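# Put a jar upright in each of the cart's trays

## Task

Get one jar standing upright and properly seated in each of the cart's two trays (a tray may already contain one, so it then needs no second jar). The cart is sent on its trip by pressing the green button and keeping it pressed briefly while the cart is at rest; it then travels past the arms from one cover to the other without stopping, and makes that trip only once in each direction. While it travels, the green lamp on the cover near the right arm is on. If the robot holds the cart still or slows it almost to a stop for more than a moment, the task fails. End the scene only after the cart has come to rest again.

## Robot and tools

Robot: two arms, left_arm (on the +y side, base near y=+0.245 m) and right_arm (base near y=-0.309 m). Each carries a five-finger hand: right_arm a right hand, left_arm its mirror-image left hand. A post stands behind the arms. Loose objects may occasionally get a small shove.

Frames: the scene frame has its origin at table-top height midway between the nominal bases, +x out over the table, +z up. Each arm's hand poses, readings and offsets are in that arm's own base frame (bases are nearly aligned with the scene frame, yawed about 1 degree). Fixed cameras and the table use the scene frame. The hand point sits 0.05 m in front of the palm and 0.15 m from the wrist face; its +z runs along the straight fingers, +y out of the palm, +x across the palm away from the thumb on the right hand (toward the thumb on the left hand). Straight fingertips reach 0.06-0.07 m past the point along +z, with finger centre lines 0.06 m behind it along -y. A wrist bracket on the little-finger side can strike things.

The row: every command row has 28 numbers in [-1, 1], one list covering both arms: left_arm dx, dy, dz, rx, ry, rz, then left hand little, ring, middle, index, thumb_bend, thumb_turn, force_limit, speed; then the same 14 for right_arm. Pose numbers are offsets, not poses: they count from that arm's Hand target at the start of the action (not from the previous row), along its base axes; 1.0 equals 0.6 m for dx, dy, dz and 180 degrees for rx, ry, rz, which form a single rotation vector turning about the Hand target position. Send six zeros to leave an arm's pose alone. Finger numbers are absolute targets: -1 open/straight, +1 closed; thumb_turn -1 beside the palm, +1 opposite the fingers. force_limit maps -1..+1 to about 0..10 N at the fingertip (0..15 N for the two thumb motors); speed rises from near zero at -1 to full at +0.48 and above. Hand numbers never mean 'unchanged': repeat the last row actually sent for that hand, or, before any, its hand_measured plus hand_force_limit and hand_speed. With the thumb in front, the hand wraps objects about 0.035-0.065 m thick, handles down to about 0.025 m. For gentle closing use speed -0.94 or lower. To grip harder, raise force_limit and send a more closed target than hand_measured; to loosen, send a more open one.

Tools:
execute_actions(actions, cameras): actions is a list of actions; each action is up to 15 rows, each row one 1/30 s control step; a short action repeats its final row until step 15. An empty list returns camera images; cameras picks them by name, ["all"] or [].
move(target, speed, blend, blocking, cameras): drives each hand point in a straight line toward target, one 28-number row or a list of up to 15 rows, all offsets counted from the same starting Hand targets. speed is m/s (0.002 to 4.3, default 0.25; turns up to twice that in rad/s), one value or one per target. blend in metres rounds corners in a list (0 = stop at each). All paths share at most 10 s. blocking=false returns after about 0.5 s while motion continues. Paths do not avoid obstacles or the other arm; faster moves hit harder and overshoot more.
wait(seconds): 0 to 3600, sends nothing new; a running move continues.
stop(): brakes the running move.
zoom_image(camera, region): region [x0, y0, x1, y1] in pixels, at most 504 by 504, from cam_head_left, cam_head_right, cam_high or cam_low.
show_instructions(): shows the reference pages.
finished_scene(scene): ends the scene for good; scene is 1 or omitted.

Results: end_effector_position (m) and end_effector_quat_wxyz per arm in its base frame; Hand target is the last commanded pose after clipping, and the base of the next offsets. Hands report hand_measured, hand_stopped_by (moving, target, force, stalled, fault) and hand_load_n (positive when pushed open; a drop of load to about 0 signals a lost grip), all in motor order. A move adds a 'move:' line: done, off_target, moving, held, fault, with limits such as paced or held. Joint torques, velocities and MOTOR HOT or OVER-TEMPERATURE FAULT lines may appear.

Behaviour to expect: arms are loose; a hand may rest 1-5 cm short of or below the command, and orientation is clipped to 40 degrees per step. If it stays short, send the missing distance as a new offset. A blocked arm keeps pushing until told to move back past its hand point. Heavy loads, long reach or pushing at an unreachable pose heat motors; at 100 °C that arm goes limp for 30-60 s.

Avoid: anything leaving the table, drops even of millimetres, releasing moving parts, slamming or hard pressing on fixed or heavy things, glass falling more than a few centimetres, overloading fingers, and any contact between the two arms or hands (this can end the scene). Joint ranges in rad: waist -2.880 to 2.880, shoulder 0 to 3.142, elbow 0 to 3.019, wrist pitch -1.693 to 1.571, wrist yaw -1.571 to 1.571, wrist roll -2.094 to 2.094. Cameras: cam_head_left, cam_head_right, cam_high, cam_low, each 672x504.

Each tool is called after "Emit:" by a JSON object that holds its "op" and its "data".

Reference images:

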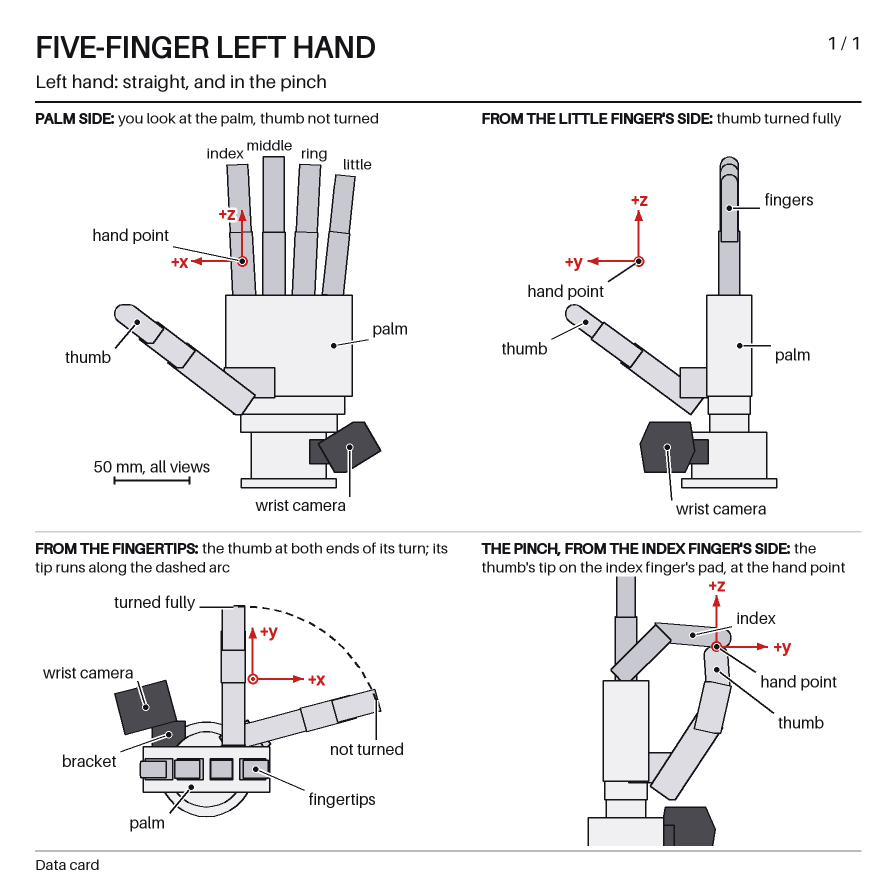

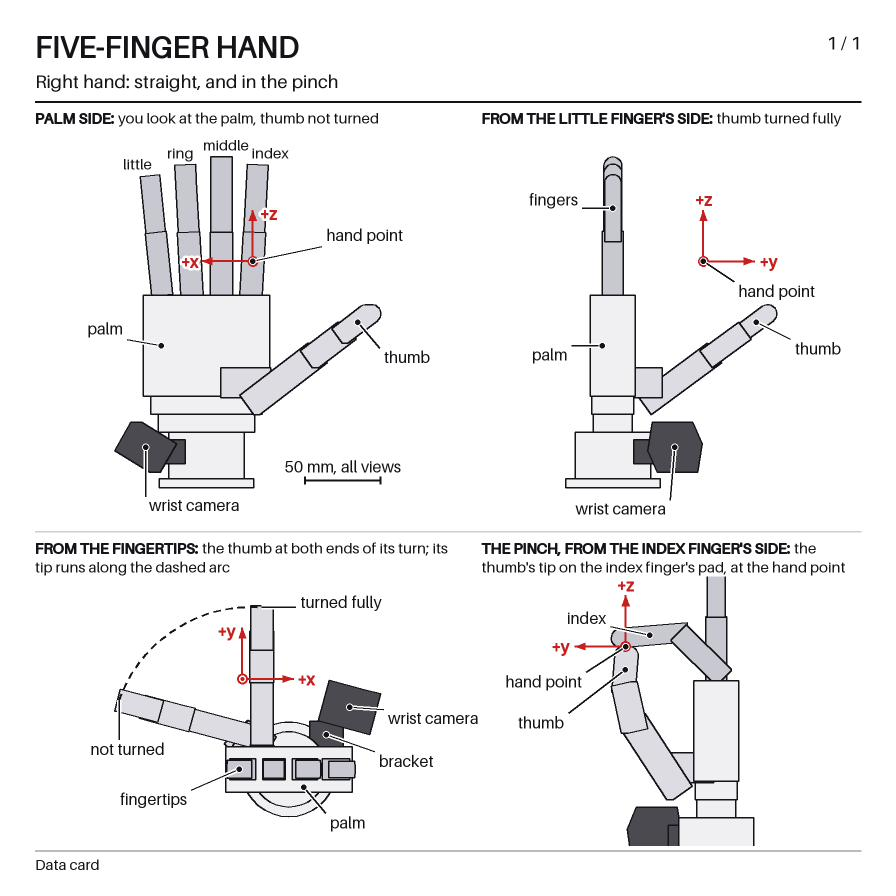

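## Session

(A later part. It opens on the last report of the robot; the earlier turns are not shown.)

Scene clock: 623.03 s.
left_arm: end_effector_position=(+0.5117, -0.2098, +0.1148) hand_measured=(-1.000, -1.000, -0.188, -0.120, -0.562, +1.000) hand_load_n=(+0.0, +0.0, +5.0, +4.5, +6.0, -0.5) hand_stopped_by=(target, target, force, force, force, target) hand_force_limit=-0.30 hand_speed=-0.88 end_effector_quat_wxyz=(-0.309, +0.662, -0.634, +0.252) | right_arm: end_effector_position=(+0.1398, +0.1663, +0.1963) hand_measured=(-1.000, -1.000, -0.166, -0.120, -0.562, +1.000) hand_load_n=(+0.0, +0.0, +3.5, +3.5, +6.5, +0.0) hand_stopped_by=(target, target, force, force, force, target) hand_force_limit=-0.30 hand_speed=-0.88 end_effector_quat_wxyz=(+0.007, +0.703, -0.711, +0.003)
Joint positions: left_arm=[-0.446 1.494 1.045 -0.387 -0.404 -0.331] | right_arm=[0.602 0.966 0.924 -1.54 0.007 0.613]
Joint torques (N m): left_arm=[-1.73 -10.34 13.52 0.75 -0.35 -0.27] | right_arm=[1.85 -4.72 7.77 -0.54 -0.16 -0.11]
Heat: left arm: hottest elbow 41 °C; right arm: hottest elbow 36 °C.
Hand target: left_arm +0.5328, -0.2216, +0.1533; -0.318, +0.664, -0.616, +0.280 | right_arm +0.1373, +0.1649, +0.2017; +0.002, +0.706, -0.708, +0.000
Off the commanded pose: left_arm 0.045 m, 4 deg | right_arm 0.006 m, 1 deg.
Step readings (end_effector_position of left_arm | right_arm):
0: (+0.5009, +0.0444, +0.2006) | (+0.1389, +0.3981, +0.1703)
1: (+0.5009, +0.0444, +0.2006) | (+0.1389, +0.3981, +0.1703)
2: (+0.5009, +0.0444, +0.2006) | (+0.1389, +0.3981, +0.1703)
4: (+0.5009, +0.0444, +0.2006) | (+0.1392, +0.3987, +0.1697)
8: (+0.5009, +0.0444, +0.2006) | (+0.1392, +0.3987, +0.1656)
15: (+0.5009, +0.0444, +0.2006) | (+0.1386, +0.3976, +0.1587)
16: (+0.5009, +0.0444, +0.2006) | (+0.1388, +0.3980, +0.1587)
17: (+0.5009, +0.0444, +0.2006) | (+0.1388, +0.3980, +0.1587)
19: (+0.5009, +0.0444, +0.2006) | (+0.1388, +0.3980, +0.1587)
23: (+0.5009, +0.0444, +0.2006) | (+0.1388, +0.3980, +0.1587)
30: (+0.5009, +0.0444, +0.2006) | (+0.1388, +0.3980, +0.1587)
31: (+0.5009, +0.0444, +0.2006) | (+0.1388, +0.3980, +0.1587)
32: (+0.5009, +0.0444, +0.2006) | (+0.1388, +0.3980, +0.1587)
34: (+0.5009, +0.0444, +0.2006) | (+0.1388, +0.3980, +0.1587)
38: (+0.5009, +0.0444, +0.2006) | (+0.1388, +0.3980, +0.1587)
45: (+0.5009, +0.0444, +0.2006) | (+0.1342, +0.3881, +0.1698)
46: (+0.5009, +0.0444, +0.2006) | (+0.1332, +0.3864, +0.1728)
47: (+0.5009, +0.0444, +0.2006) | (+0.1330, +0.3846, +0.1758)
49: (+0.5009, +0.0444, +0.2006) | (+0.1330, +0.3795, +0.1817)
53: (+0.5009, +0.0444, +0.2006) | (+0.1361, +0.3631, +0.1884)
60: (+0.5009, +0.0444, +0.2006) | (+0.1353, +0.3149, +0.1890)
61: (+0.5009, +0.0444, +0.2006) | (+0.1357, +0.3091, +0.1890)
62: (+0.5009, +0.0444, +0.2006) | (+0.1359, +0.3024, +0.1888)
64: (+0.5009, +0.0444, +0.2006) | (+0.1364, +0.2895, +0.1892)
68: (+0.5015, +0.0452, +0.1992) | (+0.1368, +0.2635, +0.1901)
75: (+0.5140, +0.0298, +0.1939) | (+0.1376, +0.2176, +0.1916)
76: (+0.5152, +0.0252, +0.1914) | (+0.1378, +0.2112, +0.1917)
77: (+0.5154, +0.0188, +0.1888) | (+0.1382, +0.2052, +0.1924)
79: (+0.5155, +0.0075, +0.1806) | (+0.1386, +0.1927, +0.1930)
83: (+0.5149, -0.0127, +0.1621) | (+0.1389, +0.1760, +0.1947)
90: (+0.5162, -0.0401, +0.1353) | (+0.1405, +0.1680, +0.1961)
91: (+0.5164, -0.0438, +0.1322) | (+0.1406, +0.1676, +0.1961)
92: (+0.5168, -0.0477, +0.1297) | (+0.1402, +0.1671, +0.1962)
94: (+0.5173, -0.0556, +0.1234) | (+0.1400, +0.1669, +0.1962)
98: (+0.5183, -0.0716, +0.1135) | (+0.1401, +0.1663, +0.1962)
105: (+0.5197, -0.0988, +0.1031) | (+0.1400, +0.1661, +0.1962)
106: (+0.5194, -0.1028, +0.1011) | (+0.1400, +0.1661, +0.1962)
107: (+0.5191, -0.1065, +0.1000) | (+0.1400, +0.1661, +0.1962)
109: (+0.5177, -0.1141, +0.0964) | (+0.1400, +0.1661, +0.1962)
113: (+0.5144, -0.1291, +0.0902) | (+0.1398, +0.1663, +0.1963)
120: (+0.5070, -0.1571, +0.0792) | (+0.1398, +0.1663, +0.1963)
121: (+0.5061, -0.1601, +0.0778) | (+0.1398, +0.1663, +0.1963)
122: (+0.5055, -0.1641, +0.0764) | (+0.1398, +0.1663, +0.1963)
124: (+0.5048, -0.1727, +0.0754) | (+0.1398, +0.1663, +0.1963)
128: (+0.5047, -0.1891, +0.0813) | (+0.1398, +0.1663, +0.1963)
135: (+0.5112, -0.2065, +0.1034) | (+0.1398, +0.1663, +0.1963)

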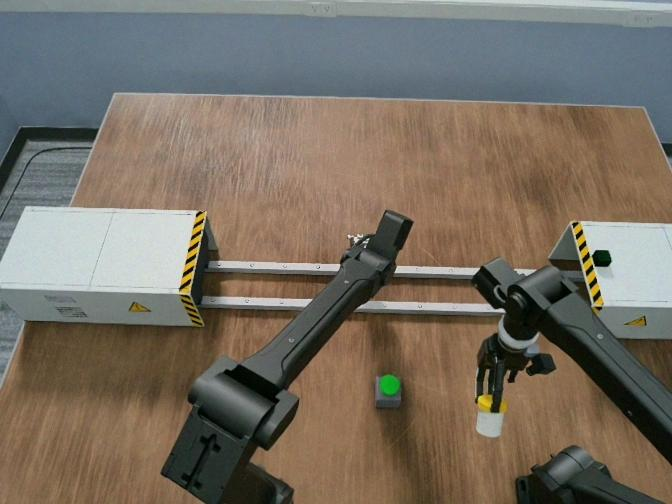

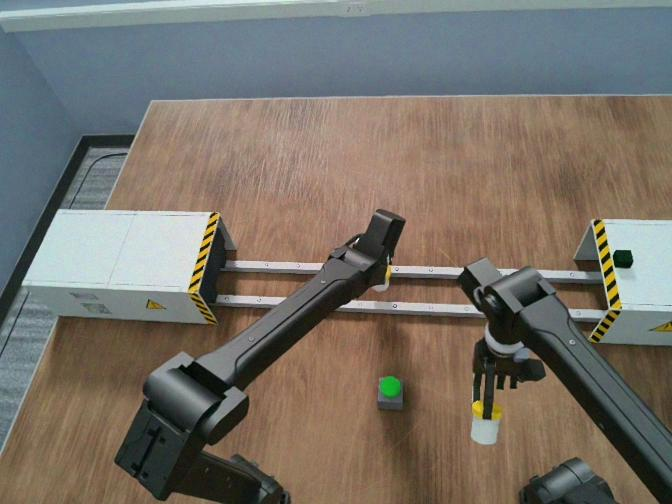

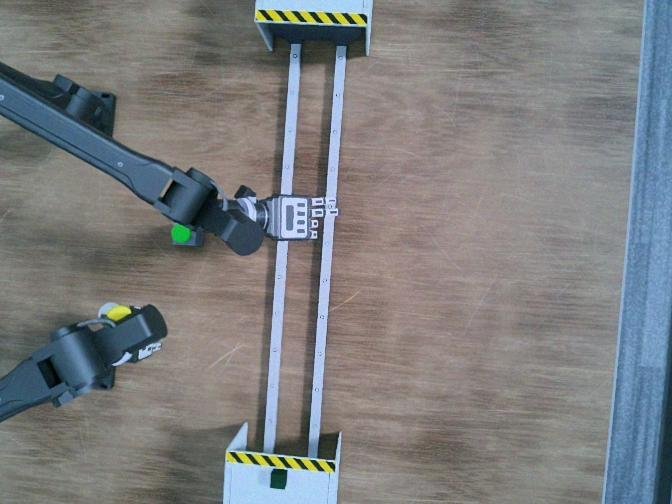

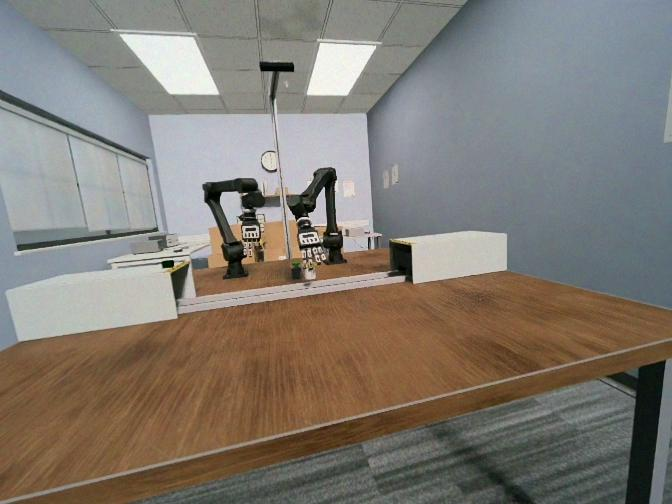

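Emit:
{"op": "move", "data": {"target": [[0,0.05,0.119,0,0,0,-1,-1,0.2,0.2,0.2,1,-0.3,-0.88, 0,0,0,0,0,0,-1,-1,0.2,0.2,0.2,1,-0.3,-0.88],[-0.0297,0.4443,0.119,0,0,0,-1,-1,0.2,0.2,0.2,1,-0.3,-0.88, 0,0,0,0,0,0,-1,-1,0.2,0.2,0.2,1,-0.3,-0.88]], "speed": 0.2, "blend": 0.02}}

Emit:
{"op": "execute_actions", "data": {"actions": [[[0.001,-0.002,-0.002,0,0,0,-1,-1,0.2,0.2,0.2,1,-0.3,-0.88,0,0,0,0,0,0,-1,-1,0.2,0.2,0.2,1,-0.3,-0.88],[0.002,-0.007,-0.006,0,0,0,-1,-1,0.2,0.2,0.2,1,-0.3,-0.88,0,0,0,0,0,0,-1,-1,0.2,0.2,0.2,1,-0.3,-0.88],[0.003,-0.014,-0.012,0,0,0,-1,-1,0.2,0.2,0.2,1,-0.3,-0.88,0,0,0,0,0,0,-1,-1,0.2,0.2,0.2,1,-0.3,-0.88],[0.004,-0.0215,-0.018,0,0,0,-1,-1,0.2,0.2,0.2,1,-0.3,-0.88,0,0,0,0,0,0,-1,-1,0.2,0.2,0.2,1,-0.3,-0.88],[0.005,-0.029,-0.024,0,0,0,-1,-1,0.2,0.2,0.2,1,-0.3,-0.88,0,0,0,0,0,0,-1,-1,0.2,0.2,0.2,1,-0.3,-0.88],[0.0063,-0.0365,-0.03,0,0,0,-1,-1,0.2,0.2,0.2,1,-0.3,-0.88,0,0,0,0,0,0,-1,-1,0.2,0.2,0.2,1,-0.3,-0.88],[0.0076,-0.044,-0.036,0,0,0,-1,-1,0.2,0.2,0.2,1,-0.3,-0.88,0,0,0,0,0,0,-1,-1,0.2,0.2,0.2,1,-0.3,-0.88],[0.0089,-0.0515,-0.042,0,0,0,-1,-1,0.2,0.2,0.2,1,-0.3,-0.88,0,0,0,0,0,0,-1,-1,0.2,0.2,0.2,1,-0.3,-0.88],[0.0102,-0.059,-0.048,0,0,0,-1,-1,0.2,0.2,0.2,1,-0.3,-0.88,0,0,0,0,0,0,-1,-1,0.2,0.2,0.2,1,-0.3,-0.88],[0.0115,-0.0665,-0.054,0,0,0,-1,-1,0.2,0.2,0.2,1,-0.3,-0.88,0,0,0,0,0,0,-1,-1,0.2,0.2,0.2,1,-0.3,-0.88],[0.0127,-0.074,-0.06,0,0,0,-1,-1,0.2,0.2,0.2,1,-0.3,-0.88,0,0,0,0,0,0,-1,-1,0.2,0.2,0.2,1,-0.3,-0.88],[0.0139,-0.0815,-0.066,0,0,0,-1,-1,0.2,0.2,0.2,1,-0.3,-0.88,0,0,0,0,0,0,-1,-1,0.2,0.2,0.2,1,-0.3,-0.88],[0.0151,-0.089,-0.072,0,0,0,-1,-1,0.2,0.2,0.2,1,-0.3,-0.88,0,0,0,0,0,0,-1,-1,0.2,0.2,0.2,1,-0.3,-0.88],[0.0159,-0.0965,-0.078,0,0,0,-1,-1,0.2,0.2,0.2,1,-0.3,-0.88,0,0,0,0,0,0,-1,-1,0.2,0.2,0.2,1,-0.3,-0.88],[0.0165,-0.104,-0.084,0,0,0,-1,-1,0.2,0.2,0.2,1,-0.3,-0.88,0,0,0,0,0,0,-1,-1,0.2,0.2,0.2,1,-0.3,-0.88]],
[[0.0003,-0.0075,-0.006,0,0,0,-1,-1,0.2,0.2,0.2,1,-0.3,-0.88,0,0,0,0,0,0,-1,-1,0.2,0.2,0.2,1,-0.3,-0.88],[0.0005,-0.015,-0.012,0,0,0,-1,-1,0.2,0.2,0.2,1,-0.3,-0.88,0,0,0,0,0,0,-1,-1,0.2,0.2,0.2,1,-0.3,-0.88],[0.0008,-0.0225,-0.018,0,0,0,-1,-1,0.2,0.2,0.2,1,-0.3,-0.88,0,0,0,0,0,0,-1,-1,0.2,0.2,0.2,1,-0.3,-0.88],[0.001,-0.03,-0.024,0,0,0,-1,-1,0.2,0.2,0.2,1,-0.3,-0.88,0,0,0,0,0,0,-1,-1,0.2,0.2,0.2,1,-0.3,-0.88],[0.0013,-0.0375,-0.03,0,0,0,-1,-1,0.2,0.2,0.2,1,-0.3,-0.88,0,0,0,0,0,0,-1,-1,0.2,0.2,0.2,1,-0.3,-0.88],[0.0015,-0.045,-0.036,0,0,0,-1,-1,0.2,0.2,0.2,1,-0.3,-0.88,0,0,0,0,0,0,-1,-1,0.2,0.2,0.2,1,-0.3,-0.88],[0.0018,-0.0525,-0.041,0,0,0,-1,-1,0.2,0.2,0.2,1,-0.3,-0.88,0,0,0,0,0,0,-1,-1,0.2,0.2,0.2,1,-0.3,-0.88],[0.002,-0.06,-0.046,0,0,0,-1,-1,0.2,0.2,0.2,1,-0.3,-0.88,0,0,0,0,0,0,-1,-1,0.2,0.2,0.2,1,-0.3,-0.88],[0.0023,-0.0675,-0.051,0,0,0,-1,-1,0.2,0.2,0.2,1,-0.3,-0.88,0,0,0,0,0,0,-1,-1,0.2,0.2,0.2,1,-0.3,-0.88],[0.0025,-0.075,-0.056,0,0,0,-1,-1,0.2,0.2,0.2,1,-0.3,-0.88,0,0,0,0,0,0,-1,-1,0.2,0.2,0.2,1,-0.3,-0.88],[0.0028,-0.0825,-0.061,0,0,0,-1,-1,0.2,0.2,0.2,1,-0.3,-0.88,0,0,0,0,0,0,-1,-1,0.2,0.2,0.2,1,-0.3,-0.88],[0.003,-0.09,-0.066,0,0,0,-1,-1,0.2,0.2,0.2,1,-0.3,-0.88,0,0,0,0,0,0,-1,-1,0.2,0.2,0.2,1,-0.3,-0.88],[0.0033,-0.0975,-0.07,0,0,0,-1,-1,0.2,0.2,0.2,1,-0.3,-0.88,0,0,0,0,0,0,-1,-1,0.2,0.2,0.2,1,-0.3,-0.88],[0.0035,-0.105,-0.073,0,0,0,-1,-1,0.2,0.2,0.2,1,-0.3,-0.88,0,0,0,0,0,0,-1,-1,0.2,0.2,0.2,1,-0.3,-0.88],[0.0038,-0.1125,-0.075,0,0,0,-1,-1,0.2,0.2,0.2,1,-0.3,-0.88,0,0,0,0,0,0,-1,-1,0.2,0.2,0.2,1,-0.3,-0.88]],
[[0.0003,-0.0075,0,0,0,0,-1,-1,0.2,0.2,0.2,1,-0.3,-0.88,0,0,0,0,0,0,-1,-1,0.2,0.2,0.2,1,-0.3,-0.88],[0.0005,-0.015,0,0,0,0,-1,-1,0.2,0.2,0.2,1,-0.3,-0.88,0,0,0,0,0,0,-1,-1,0.2,0.2,0.2,1,-0.3,-0.88],[0.0008,-0.0225,0,0,0,0,-1,-1,0.2,0.2,0.2,1,-0.3,-0.88,0,0,0,0,0,0,-1,-1,0.2,0.2,0.2,1,-0.3,-0.88],[0.001,-0.03,0,0,0,0,-1,-1,0.2,0.2,0.2,1,-0.3,-0.88,0,0,0,0,0,0,-1,-1,0.2,0.2,0.2,1,-0.3,-0.88],[0.0013,-0.0375,0,0,0,0,-1,-1,0.2,0.2,0.2,1,-0.3,-0.88,0,0,0,0,0,0,-1,-1,0.2,0.2,0.2,1,-0.3,-0.88],[0.0015,-0.045,0,0,0,0,-1,-1,0.2,0.2,0.2,1,-0.3,-0.88,0,0,0,0,0,0,-1,-1,0.2,0.2,0.2,1,-0.3,-0.88],[0.0018,-0.0525,0,0,0,0,-1,-1,0.2,0.2,0.2,1,-0.3,-0.88,0,0,0,0,0,0,-1,-1,0.2,0.2,0.2,1,-0.3,-0.88],[0.002,-0.06,0,0,0,0,-1,-1,0.2,0.2,0.2,1,-0.3,-0.88,0,0,0,0,0,0,-1,-1,0.2,0.2,0.2,1,-0.3,-0.88],[0.0023,-0.0675,0,0,0,0,-1,-1,0.2,0.2,0.2,1,-0.3,-0.88,0,0,0,0,0,0,-1,-1,0.2,0.2,0.2,1,-0.3,-0.88],[0.0025,-0.075,0,0,0,0,-1,-1,0.2,0.2,0.2,1,-0.3,-0.88,0,0,0,0,0,0,-1,-1,0.2,0.2,0.2,1,-0.3,-0.88],[0.0028,-0.0825,0,0,0,0,-1,-1,0.2,0.2,0.2,1,-0.3,-0.88,0,0,0,0,0,0,-1,-1,0.2,0.2,0.2,1,-0.3,-0.88],[0.003,-0.09,0,0,0,0,-1,-1,0.2,0.2,0.2,1,-0.3,-0.88,0,0,0,0,0,0,-1,-1,0.2,0.2,0.2,1,-0.3,-0.88],[0.0033,-0.0975,0,0,0,0,-1,-1,0.2,0.2,0.2,1,-0.3,-0.88,0,0,0,0,0,0,-1,-1,0.2,0.2,0.2,1,-0.3,-0.88],[0.0035,-0.105,0,0,0,0,-1,-1,0.2,0.2,0.2,1,-0.3,-0.88,0,0,0,0,0,0,-1,-1,0.2,0.2,0.2,1,-0.3,-0.88],[0.0038,-0.1125,0,0,0,0,-1,-1,0.2,0.2,0.2,1,-0.3,-0.88,0,0,0,0,0,0,-1,-1,0.2,0.2,0.2,1,-0.3,-0.88]],
[[0.0003,-0.0075,0,0,0,0,-1,-1,0.2,0.2,0.2,1,-0.3,-0.88,0,0,0,0,0,0,-1,-1,0.2,0.2,0.2,1,-0.3,-0.88],[0.0005,-0.015,0,0,0,0,-1,-1,0.2,0.2,0.2,1,-0.3,-0.88,0,0,0,0,0,0,-1,-1,0.2,0.2,0.2,1,-0.3,-0.88],[0.0008,-0.0225,0,0,0,0,-1,-1,0.2,0.2,0.2,1,-0.3,-0.88,0,0,0,0,0,0,-1,-1,0.2,0.2,0.2,1,-0.3,-0.88],[0.001,-0.03,0,0,0,0,-1,-1,0.2,0.2,0.2,1,-0.3,-0.88,0,0,0,0,0,0,-1,-1,0.2,0.2,0.2,1,-0.3,-0.88],[0.0013,-0.0375,0,0,0,0,-1,-1,0.2,0.2,0.2,1,-0.3,-0.88,0,0,0,0,0,0,-1,-1,0.2,0.2,0.2,1,-0.3,-0.88],[0.0015,-0.045,0,0,0,0,-1,-1,0.2,0.2,0.2,1,-0.3,-0.88,0,0,0,0,0,0,-1,-1,0.2,0.2,0.2,1,-0.3,-0.88],[0.0018,-0.0525,0,0,0,0,-1,-1,0.2,0.2,0.2,1,-0.3,-0.88,0,0,0,0,0,0,-1,-1,0.2,0.2,0.2,1,-0.3,-0.88],[0.002,-0.06,0,0,0,0,-1,-1,0.2,0.2,0.2,1,-0.3,-0.88,0,0,0,0,0,0,-1,-1,0.2,0.2,0.2,1,-0.3,-0.88],[0.0023,-0.0675,0,0,0,0,-1,-1,0.2,0.2,0.2,1,-0.3,-0.88,0,0,0,0,0,0,-1,-1,0.2,0.2,0.2,1,-0.3,-0.88],[0.0025,-0.075,0.003,0,0,0,-1,-1,0.2,0.2,0.2,1,-0.3,-0.88,0,0,0,0,0,0,-1,-1,0.2,0.2,0.2,1,-0.3,-0.88],[0.0028,-0.0825,0.008,0,0,0,-1,-1,0.2,0.2,0.2,1,-0.3,-0.88,0,0,0,0,0,0,-1,-1,0.2,0.2,0.2,1,-0.3,-0.88],[0.003,-0.09,0.014,0,0,0,-1,-1,0.2,0.2,0.2,1,-0.3,-0.88,0,0,0,0,0,0,-1,-1,0.2,0.2,0.2,1,-0.3,-0.88],[0.0033,-0.0975,0.02,0,0,0,-1,-1,0.2,0.2,0.2,1,-0.3,-0.88,0,0,0,0,0,0,-1,-1,0.2,0.2,0.2,1,-0.3,-0.88],[0.0035,-0.105,0.026,0,0,0,-1,-1,0.2,0.2,0.2,1,-0.3,-0.88,0,0,0,0,0,0,-1,-1,0.2,0.2,0.2,1,-0.3,-0.88],[0.0038,-0.1125,0.032,0,0,0,-1,-1,0.2,0.2,0.2,1,-0.3,-0.88,0,0,0,0,0,0,-1,-1,0.2,0.2,0.2,1,-0.3,-0.88]],
[[0.0002,-0.0073,0.006,0,0,0,-1,-1,0.2,0.2,0.2,1,-0.3,-0.88,0,0,0,0,0,0,-1,-1,0.2,0.2,0.2,1,-0.3,-0.88],[0.0004,-0.014,0.012,0,0,0,-1,-1,0.2,0.2,0.2,1,-0.3,-0.88,0,0,0,0,0,0,-1,-1,0.2,0.2,0.2,1,-0.3,-0.88],[0.0006,-0.0202,0.018,0,0,0,-1,-1,0.2,0.2,0.2,1,-0.3,-0.88,0,0,0,0,0,0,-1,-1,0.2,0.2,0.2,1,-0.3,-0.88],[0.0008,-0.026,0.024,0,0,0,-1,-1,0.2,0.2,0.2,1,-0.3,-0.88,0,0,0,0,0,0,-1,-1,0.2,0.2,0.2,1,-0.3,-0.88],[0.001,-0.0313,0.03,0,0,0,-1,-1,0.2,0.2,0.2,1,-0.3,-0.88,0,0,0,0,0,0,-1,-1,0.2,0.2,0.2,1,-0.3,-0.88],[0.0012,-0.036,0.036,0,0,0,-1,-1,0.2,0.2,0.2,1,-0.3,-0.88,0,0,0,0,0,0,-1,-1,0.2,0.2,0.2,1,-0.3,-0.88],[0.0013,-0.0403,0.042,0,0,0,-1,-1,0.2,0.2,0.2,1,-0.3,-0.88,0,0,0,0,0,0,-1,-1,0.2,0.2,0.2,1,-0.3,-0.88],[0.0014,-0.044,0.048,0,0,0,-1,-1,0.2,0.2,0.2,1,-0.3,-0.88,0,0,0,0,0,0,-1,-1,0.2,0.2,0.2,1,-0.3,-0.88],[0.0015,-0.0473,0.054,0,0,0,-1,-1,0.2,0.2,0.2,1,-0.3,-0.88,0,0,0,0,0,0,-1,-1,0.2,0.2,0.2,1,-0.3,-0.88],[0.0016,-0.05,0.06,0,0,0,-1,-1,0.2,0.2,0.2,1,-0.3,-0.88,0,0,0,0,0,0,-1,-1,0.2,0.2,0.2,1,-0.3,-0.88],[0.0017,-0.0523,0.066,0,0,0,-1,-1,0.2,0.2,0.2,1,-0.3,-0.88,0,0,0,0,0,0,-1,-1,0.2,0.2,0.2,1,-0.3,-0.88],[0.0018,-0.054,0.072,0,0,0,-1,-1,0.2,0.2,0.2,1,-0.3,-0.88,0,0,0,0,0,0,-1,-1,0.2,0.2,0.2,1,-0.3,-0.88],[0.0018,-0.0553,0.078,0,0,0,-1,-1,0.2,0.2,0.2,1,-0.3,-0.88,0,0,0,0,0,0,-1,-1,0.2,0.2,0.2,1,-0.3,-0.88],[0.0018,-0.056,0.082,0,0,0,-1,-1,0.2,0.2,0.2,1,-0.3,-0.88,0,0,0,0,0,0,-1,-1,0.2,0.2,0.2,1,-0.3,-0.88],[0.0018,-0.0562,0.084,0,0,0,-1,-1,0.2,0.2,0.2,1,-0.3,-0.88,0,0,0,0,0,0,-1,-1,0.2,0.2,0.2,1,-0.3,-0.88]]], "cameras": ["all"]}}

Scene clock: 706.20 s.
left_arm: end_effector_position=(+0.5110, +0.0409, +0.2132) hand_measured=(-1.000, -1.000, -0.188, -0.120, -0.562, +1.000) hand_load_n=(+0.0, +0.0, +5.5, +4.0, +6.5, +0.0) hand_stopped_by=(target, target, force, force, force, target) hand_force_limit=-0.30 hand_speed=-0.88 end_effector_quat_wxyz=(-0.303, +0.675, -0.615, +0.271) | right_arm: end_effector_position=(+0.1398, +0.1663, +0.1963) hand_measured=(-1.000, -1.000, -0.166, -0.120, -0.562, +1.000) hand_load_n=(+0.0, +0.0, +3.0, +3.5, +6.0, +0.0) hand_stopped_by=(target, target, force, force, force, target) hand_force_limit=-0.30 hand_speed=-0.88 end_effector_quat_wxyz=(+0.007, +0.703, -0.711, +0.003)
Joint positions: left_arm=[0.15 1.283 1.085 -0.536 0.036 0.041] | right_arm=[0.602 0.966 0.924 -1.54 0.007 0.613]
Joint torques (N m): left_arm=[-0.62 -8.29 9.7 2.24 0.13 0.09] | right_arm=[1.85 -4.72 7.79 -0.53 -0.16 -0.11]
Heat: left arm: hottest elbow 44 °C; right arm: hottest elbow 35 °C.
Hand target: left_arm +0.5150, +0.0450, +0.2247; -0.318, +0.664, -0.616, +0.280 | right_arm +0.1373, +0.1649, +0.2017; +0.002, +0.706, -0.708, +0.000
Off the commanded pose: left_arm 0.013 m, 2 deg | right_arm 0.006 m, 1 deg.
move: off_target (left_arm)

Scene clock: 709.50 s.
left_arm: end_effector_position=(+0.5149, -0.2417, +0.1697) hand_measured=(-1.000, -1.000, -0.188, -0.120, -0.562, +1.000) hand_load_n=(+0.0, +0.0, +5.0, +4.5, +6.5, +0.0) hand_stopped_by=(target, target, force, force, force, target) hand_force_limit=-0.30 hand_speed=-0.88 end_effector_quat_wxyz=(-0.313, +0.661, -0.631, +0.260) | right_arm: end_effector_position=(+0.1398, +0.1663, +0.1963) hand_measured=(-1.000, -1.000, -0.166, -0.120, -0.562, +1.000) hand_load_n=(+0.0, +0.0, +3.5, +3.5, +6.5, -0.5) hand_stopped_by=(target, target, force, force, force, target) hand_force_limit=-0.30 hand_speed=-0.88 end_effector_quat_wxyz=(+0.007, +0.703, -0.711, +0.003)
Joint positions: left_arm=[-0.505 1.477 1.176 -0.534 -0.447 -0.377] | right_arm=[0.602 0.966 0.924 -1.54 0.007 0.613]
Joint torques (N m): left_arm=[-1.67 -9.11 14.12 0.72 -0.38 -0.26] | right_arm=[1.85 -4.72 7.77 -0.53 -0.16 -0.11]
Heat: left arm: hottest elbow 44 °C; right arm: hottest elbow 35 °C.
Hand target: left_arm +0.5328, -0.2536, +0.1989; -0.318, +0.664, -0.616, +0.280 | right_arm +0.1373, +0.1649, +0.2017; +0.002, +0.706, -0.708, +0.000
Off the commanded pose: left_arm 0.036 m, 3 deg | right_arm 0.006 m, 1 deg.
Step readings (end_effector_position of left_arm | right_arm):
0: (+0.5110, +0.0409, +0.2132) | (+0.1398, +0.1663, +0.1963)
1: (+0.5110, +0.0409, +0.2132) | (+0.1398, +0.1663, +0.1963)
2: (+0.5110, +0.0409, +0.2132) | (+0.1398, +0.1663, +0.1963)
4: (+0.5113, +0.0410, +0.2134) | (+0.1398, +0.1663, +0.1963)
8: (+0.5126, +0.0429, +0.2097) | (+0.1398, +0.1663, +0.1963)
15: (+0.5123, +0.0124, +0.1885) | (+0.1398, +0.1663, +0.1963)
16: (+0.5129, +0.0056, +0.1853) | (+0.1398, +0.1663, +0.1963)
17: (+0.5133, +0.0008, +0.1821) | (+0.1398, +0.1663, +0.1963)
19: (+0.5144, -0.0108, +0.1743) | (+0.1398, +0.1663, +0.1963)
23: (+0.5154, -0.0305, +0.1594) | (+0.1398, +0.1663, +0.1963)
30: (+0.5168, -0.0580, +0.1358) | (+0.1398, +0.1663, +0.1963)
31: (+0.5168, -0.0623, +0.1331) | (+0.1398, +0.1663, +0.1963)
32: (+0.5173, -0.0660, +0.1311) | (+0.1398, +0.1663, +0.1963)
34: (+0.5173, -0.0750, +0.1270) | (+0.1398, +0.1663, +0.1963)
38: (+0.5167, -0.0903, +0.1214) | (+0.1398, +0.1663, +0.1963)
45: (+0.5123, -0.1191, +0.1134) | (+0.1398, +0.1663, +0.1963)
46: (+0.5114, -0.1235, +0.1121) | (+0.1398, +0.1663, +0.1963)
47: (+0.5105, -0.1280, +0.1100) | (+0.1398, +0.1663, +0.1963)
49: (+0.5087, -0.1362, +0.1065) | (+0.1398, +0.1663, +0.1963)
53: (+0.5049, -0.1536, +0.1005) | (+0.1398, +0.1663, +0.1963)
60: (+0.5041, -0.1856, +0.1018) | (+0.1398, +0.1663, +0.1963)
61: (+0.5051, -0.1901, +0.1043) | (+0.1398, +0.1663, +0.1963)
62: (+0.5050, -0.1945, +0.1075) | (+0.1398, +0.1663, +0.1963)
64: (+0.5066, -0.2032, +0.1153) | (+0.1398, +0.1663, +0.1963)
68: (+0.5096, -0.2202, +0.1337) | (+0.1398, +0.1663, +0.1963)
75: (+0.5138, -0.2388, +0.1594) | (+0.1398, +0.1663, +0.1963)

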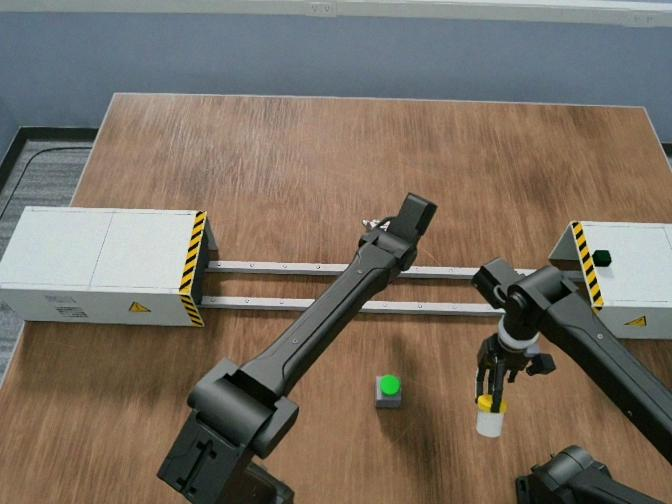

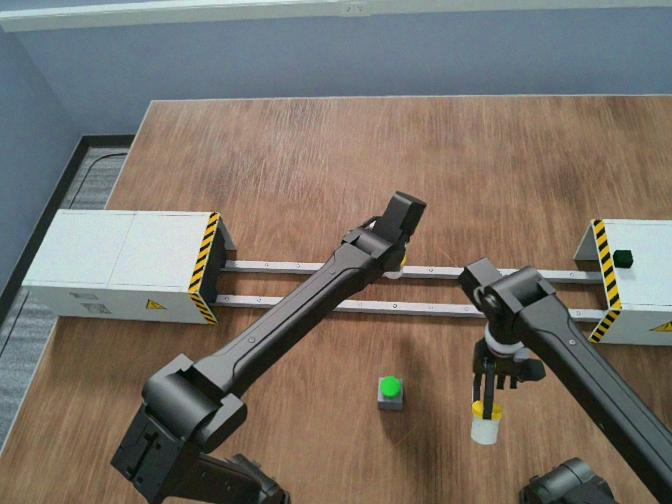

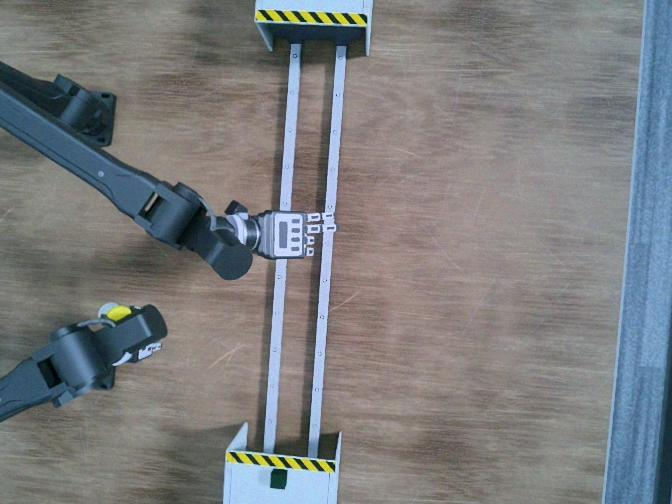

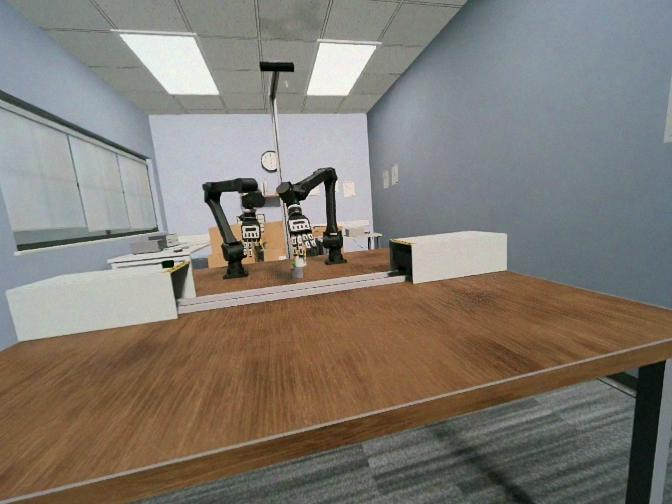

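Emit:
{"op": "move", "data": {"target": [[0,0.05,0.043,0,0,0,-1,-1,0.2,0.2,0.2,1,-0.3,-0.88, 0,0,0,0,0,0,-1,-1,0.2,0.2,0.2,1,-0.3,-0.88],[-0.0297,0.4977,0.043,0,0,0,-1,-1,0.2,0.2,0.2,1,-0.3,-0.88, 0,0,0,0,0,0,-1,-1,0.2,0.2,0.2,1,-0.3,-0.88]], "speed": 0.2, "blend": 0.02}}

Emit:
{"op": "move", "data": {"target": [[0,0,0,0,0,0,-1,-1,0.2,0.2,0.2,1,-0.3,-0.88, 0,0.05,0.05,0,0,0,-1,-1,0.2,0.2,0.2,1,-0.3,-0.88],[0,0,0,0,0,0,-1,-1,0.2,0.2,0.2,1,-0.3,-0.88, 0,0.4033,0.05,0,0,0,-1,-1,0.2,0.2,0.2,1,-0.3,-0.88],[0,0,0,0,0,0,-1,-1,0.2,0.2,0.2,1,-0.3,-0.88, 0,0.4033,-0.0248,0,0,0,-1,-1,0.2,0.2,0.2,1,-0.3,-0.88]], "speed": [0.15,0.15,0.06], "cameras": ["all"]}}

Emit:
{"op": "zoom_image", "data": {"camera": "cam_high", "region": [130, 190, 230, 280]}}

Emit:
{"op": "zoom_image", "data": {"camera": "cam_low", "region": [270, 210, 350, 290]}}

Emit:
{"op": "zoom_image", "data": {"camera": "cam_low", "region": [320, 190, 420, 290]}}

Scene clock: 735.80 s.
left_arm: end_effector_position=(+0.5095, +0.0407, +0.2143) hand_measured=(-1.000, -1.000, -0.188, -0.120, -0.562, +1.000) hand_load_n=(+0.0, +0.0, +5.5, +4.0, +6.5, +0.0) hand_stopped_by=(target, target, force, force, force, target) hand_force_limit=-0.30 hand_speed=-0.88 end_effector_quat_wxyz=(-0.302, +0.676, -0.616, +0.270) | right_arm: end_effector_position=(+0.1398, +0.1663, +0.1963) hand_measured=(-1.000, -1.000, -0.166, -0.120, -0.562, +1.000) hand_load_n=(+0.0, +0.0, +3.5, +3.5, +6.0, +0.0) hand_stopped_by=(target, target, force, force, force, target) hand_force_limit=-0.30 hand_speed=-0.88 end_effector_quat_wxyz=(+0.007, +0.703, -0.711, +0.003)
Joint positions: left_arm=[0.15 1.28 1.087 -0.544 0.036 0.041] | right_arm=[0.602 0.966 0.924 -1.54 0.007 0.613]
Joint torques (N m): left_arm=[-0.62 -7.94 9.66 2.58 0.13 0.1] | right_arm=[1.85 -4.72 7.77 -0.53 -0.16 -0.11]
Heat: left arm: hottest elbow 46 °C; right arm: hottest elbow 35 °C.
Hand target: left_arm +0.5150, +0.0450, +0.2247; -0.318, +0.664, -0.616, +0.280 | right_arm +0.1373, +0.1649, +0.2017; +0.002, +0.706, -0.708, +0.000
Off the commanded pose: left_arm 0.013 m, 3 deg | right_arm 0.006 m, 1 deg.
move: off_target (left_arm); blend cut to 0.0196 m at target 1

Scene clock: 740.30 s.
left_arm: end_effector_position=(+0.5095, +0.0407, +0.2143) hand_measured=(-1.000, -1.000, -0.188, -0.120, -0.562, +1.000) hand_load_n=(+0.0, +0.0, +5.5, +4.0, +6.5, -0.5) hand_stopped_by=(target, target, force, force, force, target) hand_force_limit=-0.30 hand_speed=-0.88 end_effector_quat_wxyz=(-0.302, +0.676, -0.616, +0.270) | right_arm: end_effector_position=(+0.1373, +0.3984, +0.1829) hand_measured=(-1.000, -1.000, -0.166, -0.120, -0.562, +1.000) hand_load_n=(+0.0, +0.0, +3.5, +3.5, +6.5, +0.0) hand_stopped_by=(target, target, force, force, force, target) hand_force_limit=-0.30 hand_speed=-0.88 end_effector_quat_wxyz=(+0.016, +0.705, -0.709, +0.005)
Joint positions: left_arm=[0.15 1.28 1.087 -0.544 0.036 0.041] | right_arm=[1.079 1.465 1.298 -1.437 0 1.084]
Joint torques (N m): left_arm=[-0.62 -7.94 9.66 2.58 0.13 0.09] | right_arm=[2.9 -10.52 7.71 0.55 0.1 0.05]
Heat: left arm: hottest elbow 45 °C; right arm: hottest elbow 36 °C.
Hand target: left_arm +0.5150, +0.0450, +0.2247; -0.318, +0.664, -0.616, +0.280 | right_arm +0.1373, +0.4069, +0.1868; +0.002, +0.706, -0.708, +0.000
Off the commanded pose: left_arm 0.013 m, 3 deg | right_arm 0.009 m, 2 deg.
move: done

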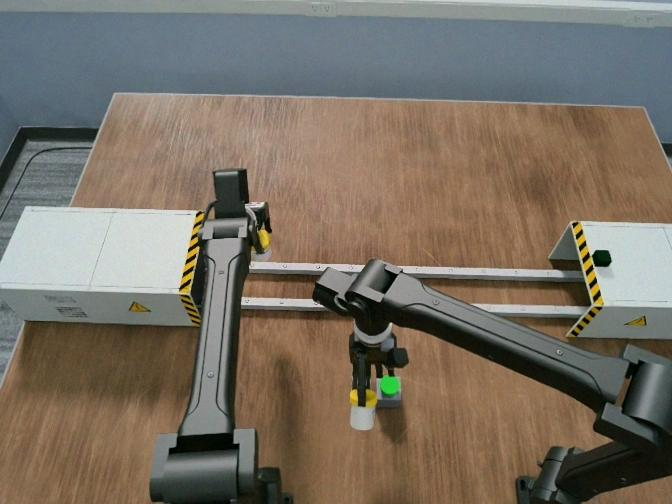

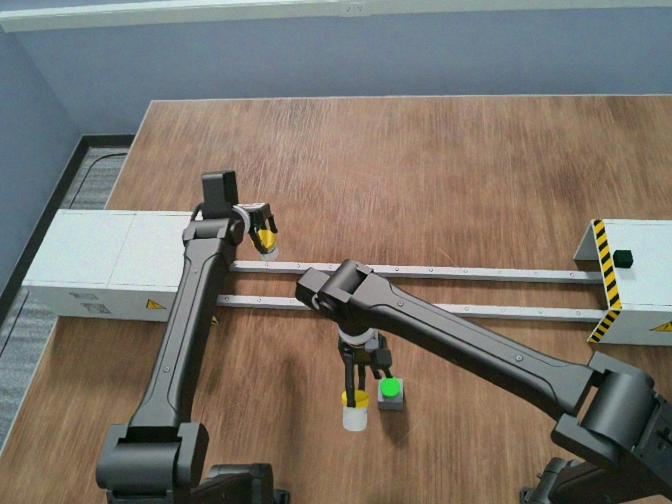

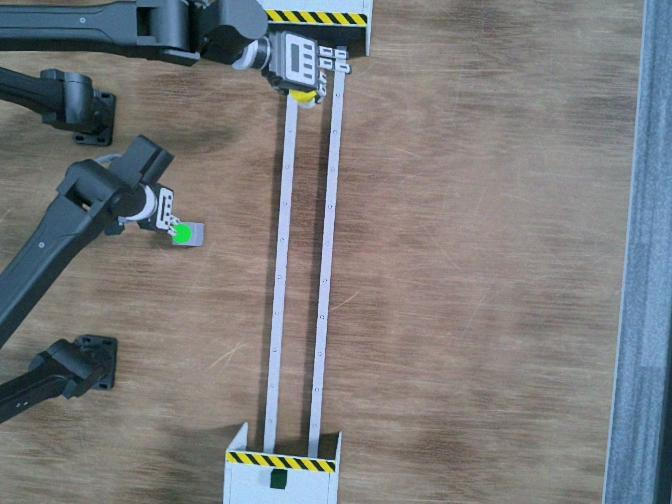

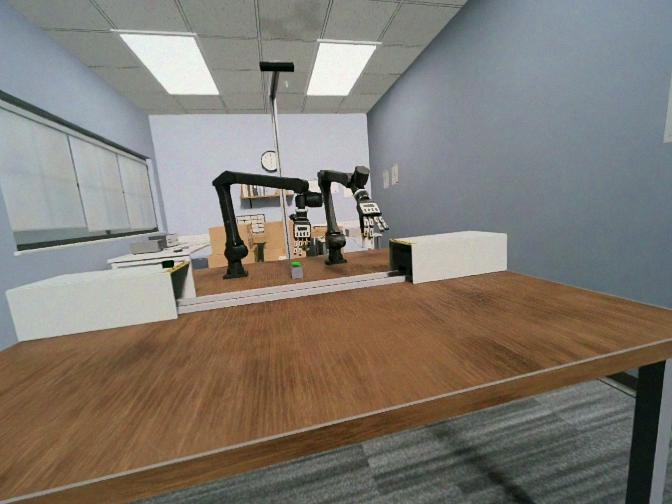

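Scaled by 5.040 from the camera's image (finer frame: 960x720).

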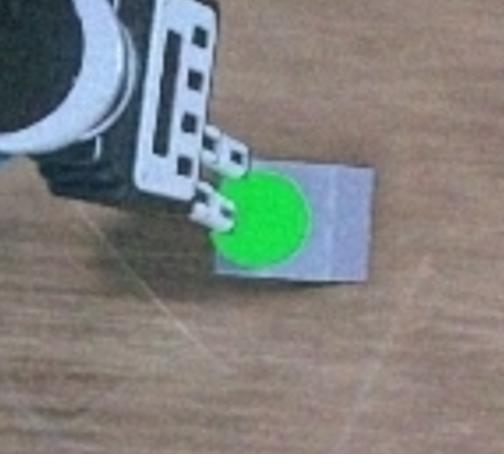

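Scaled by 6.300 from the camera's image (finer frame: 960x720).

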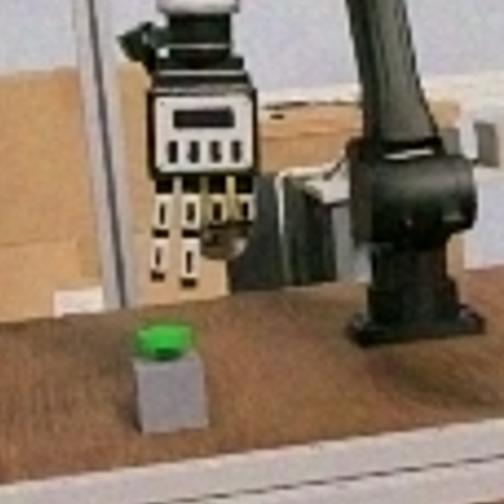

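Scaled by 5.040 from the camera's image (finer frame: 960x720).

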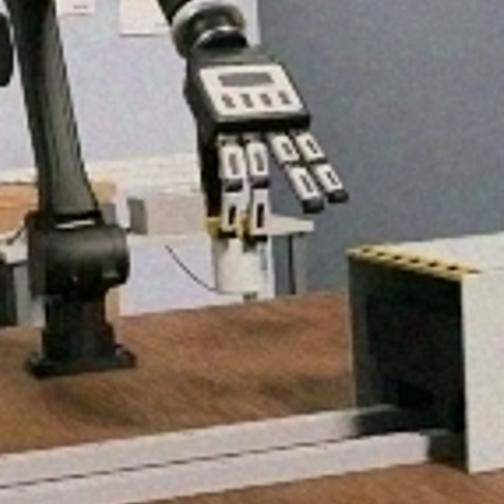

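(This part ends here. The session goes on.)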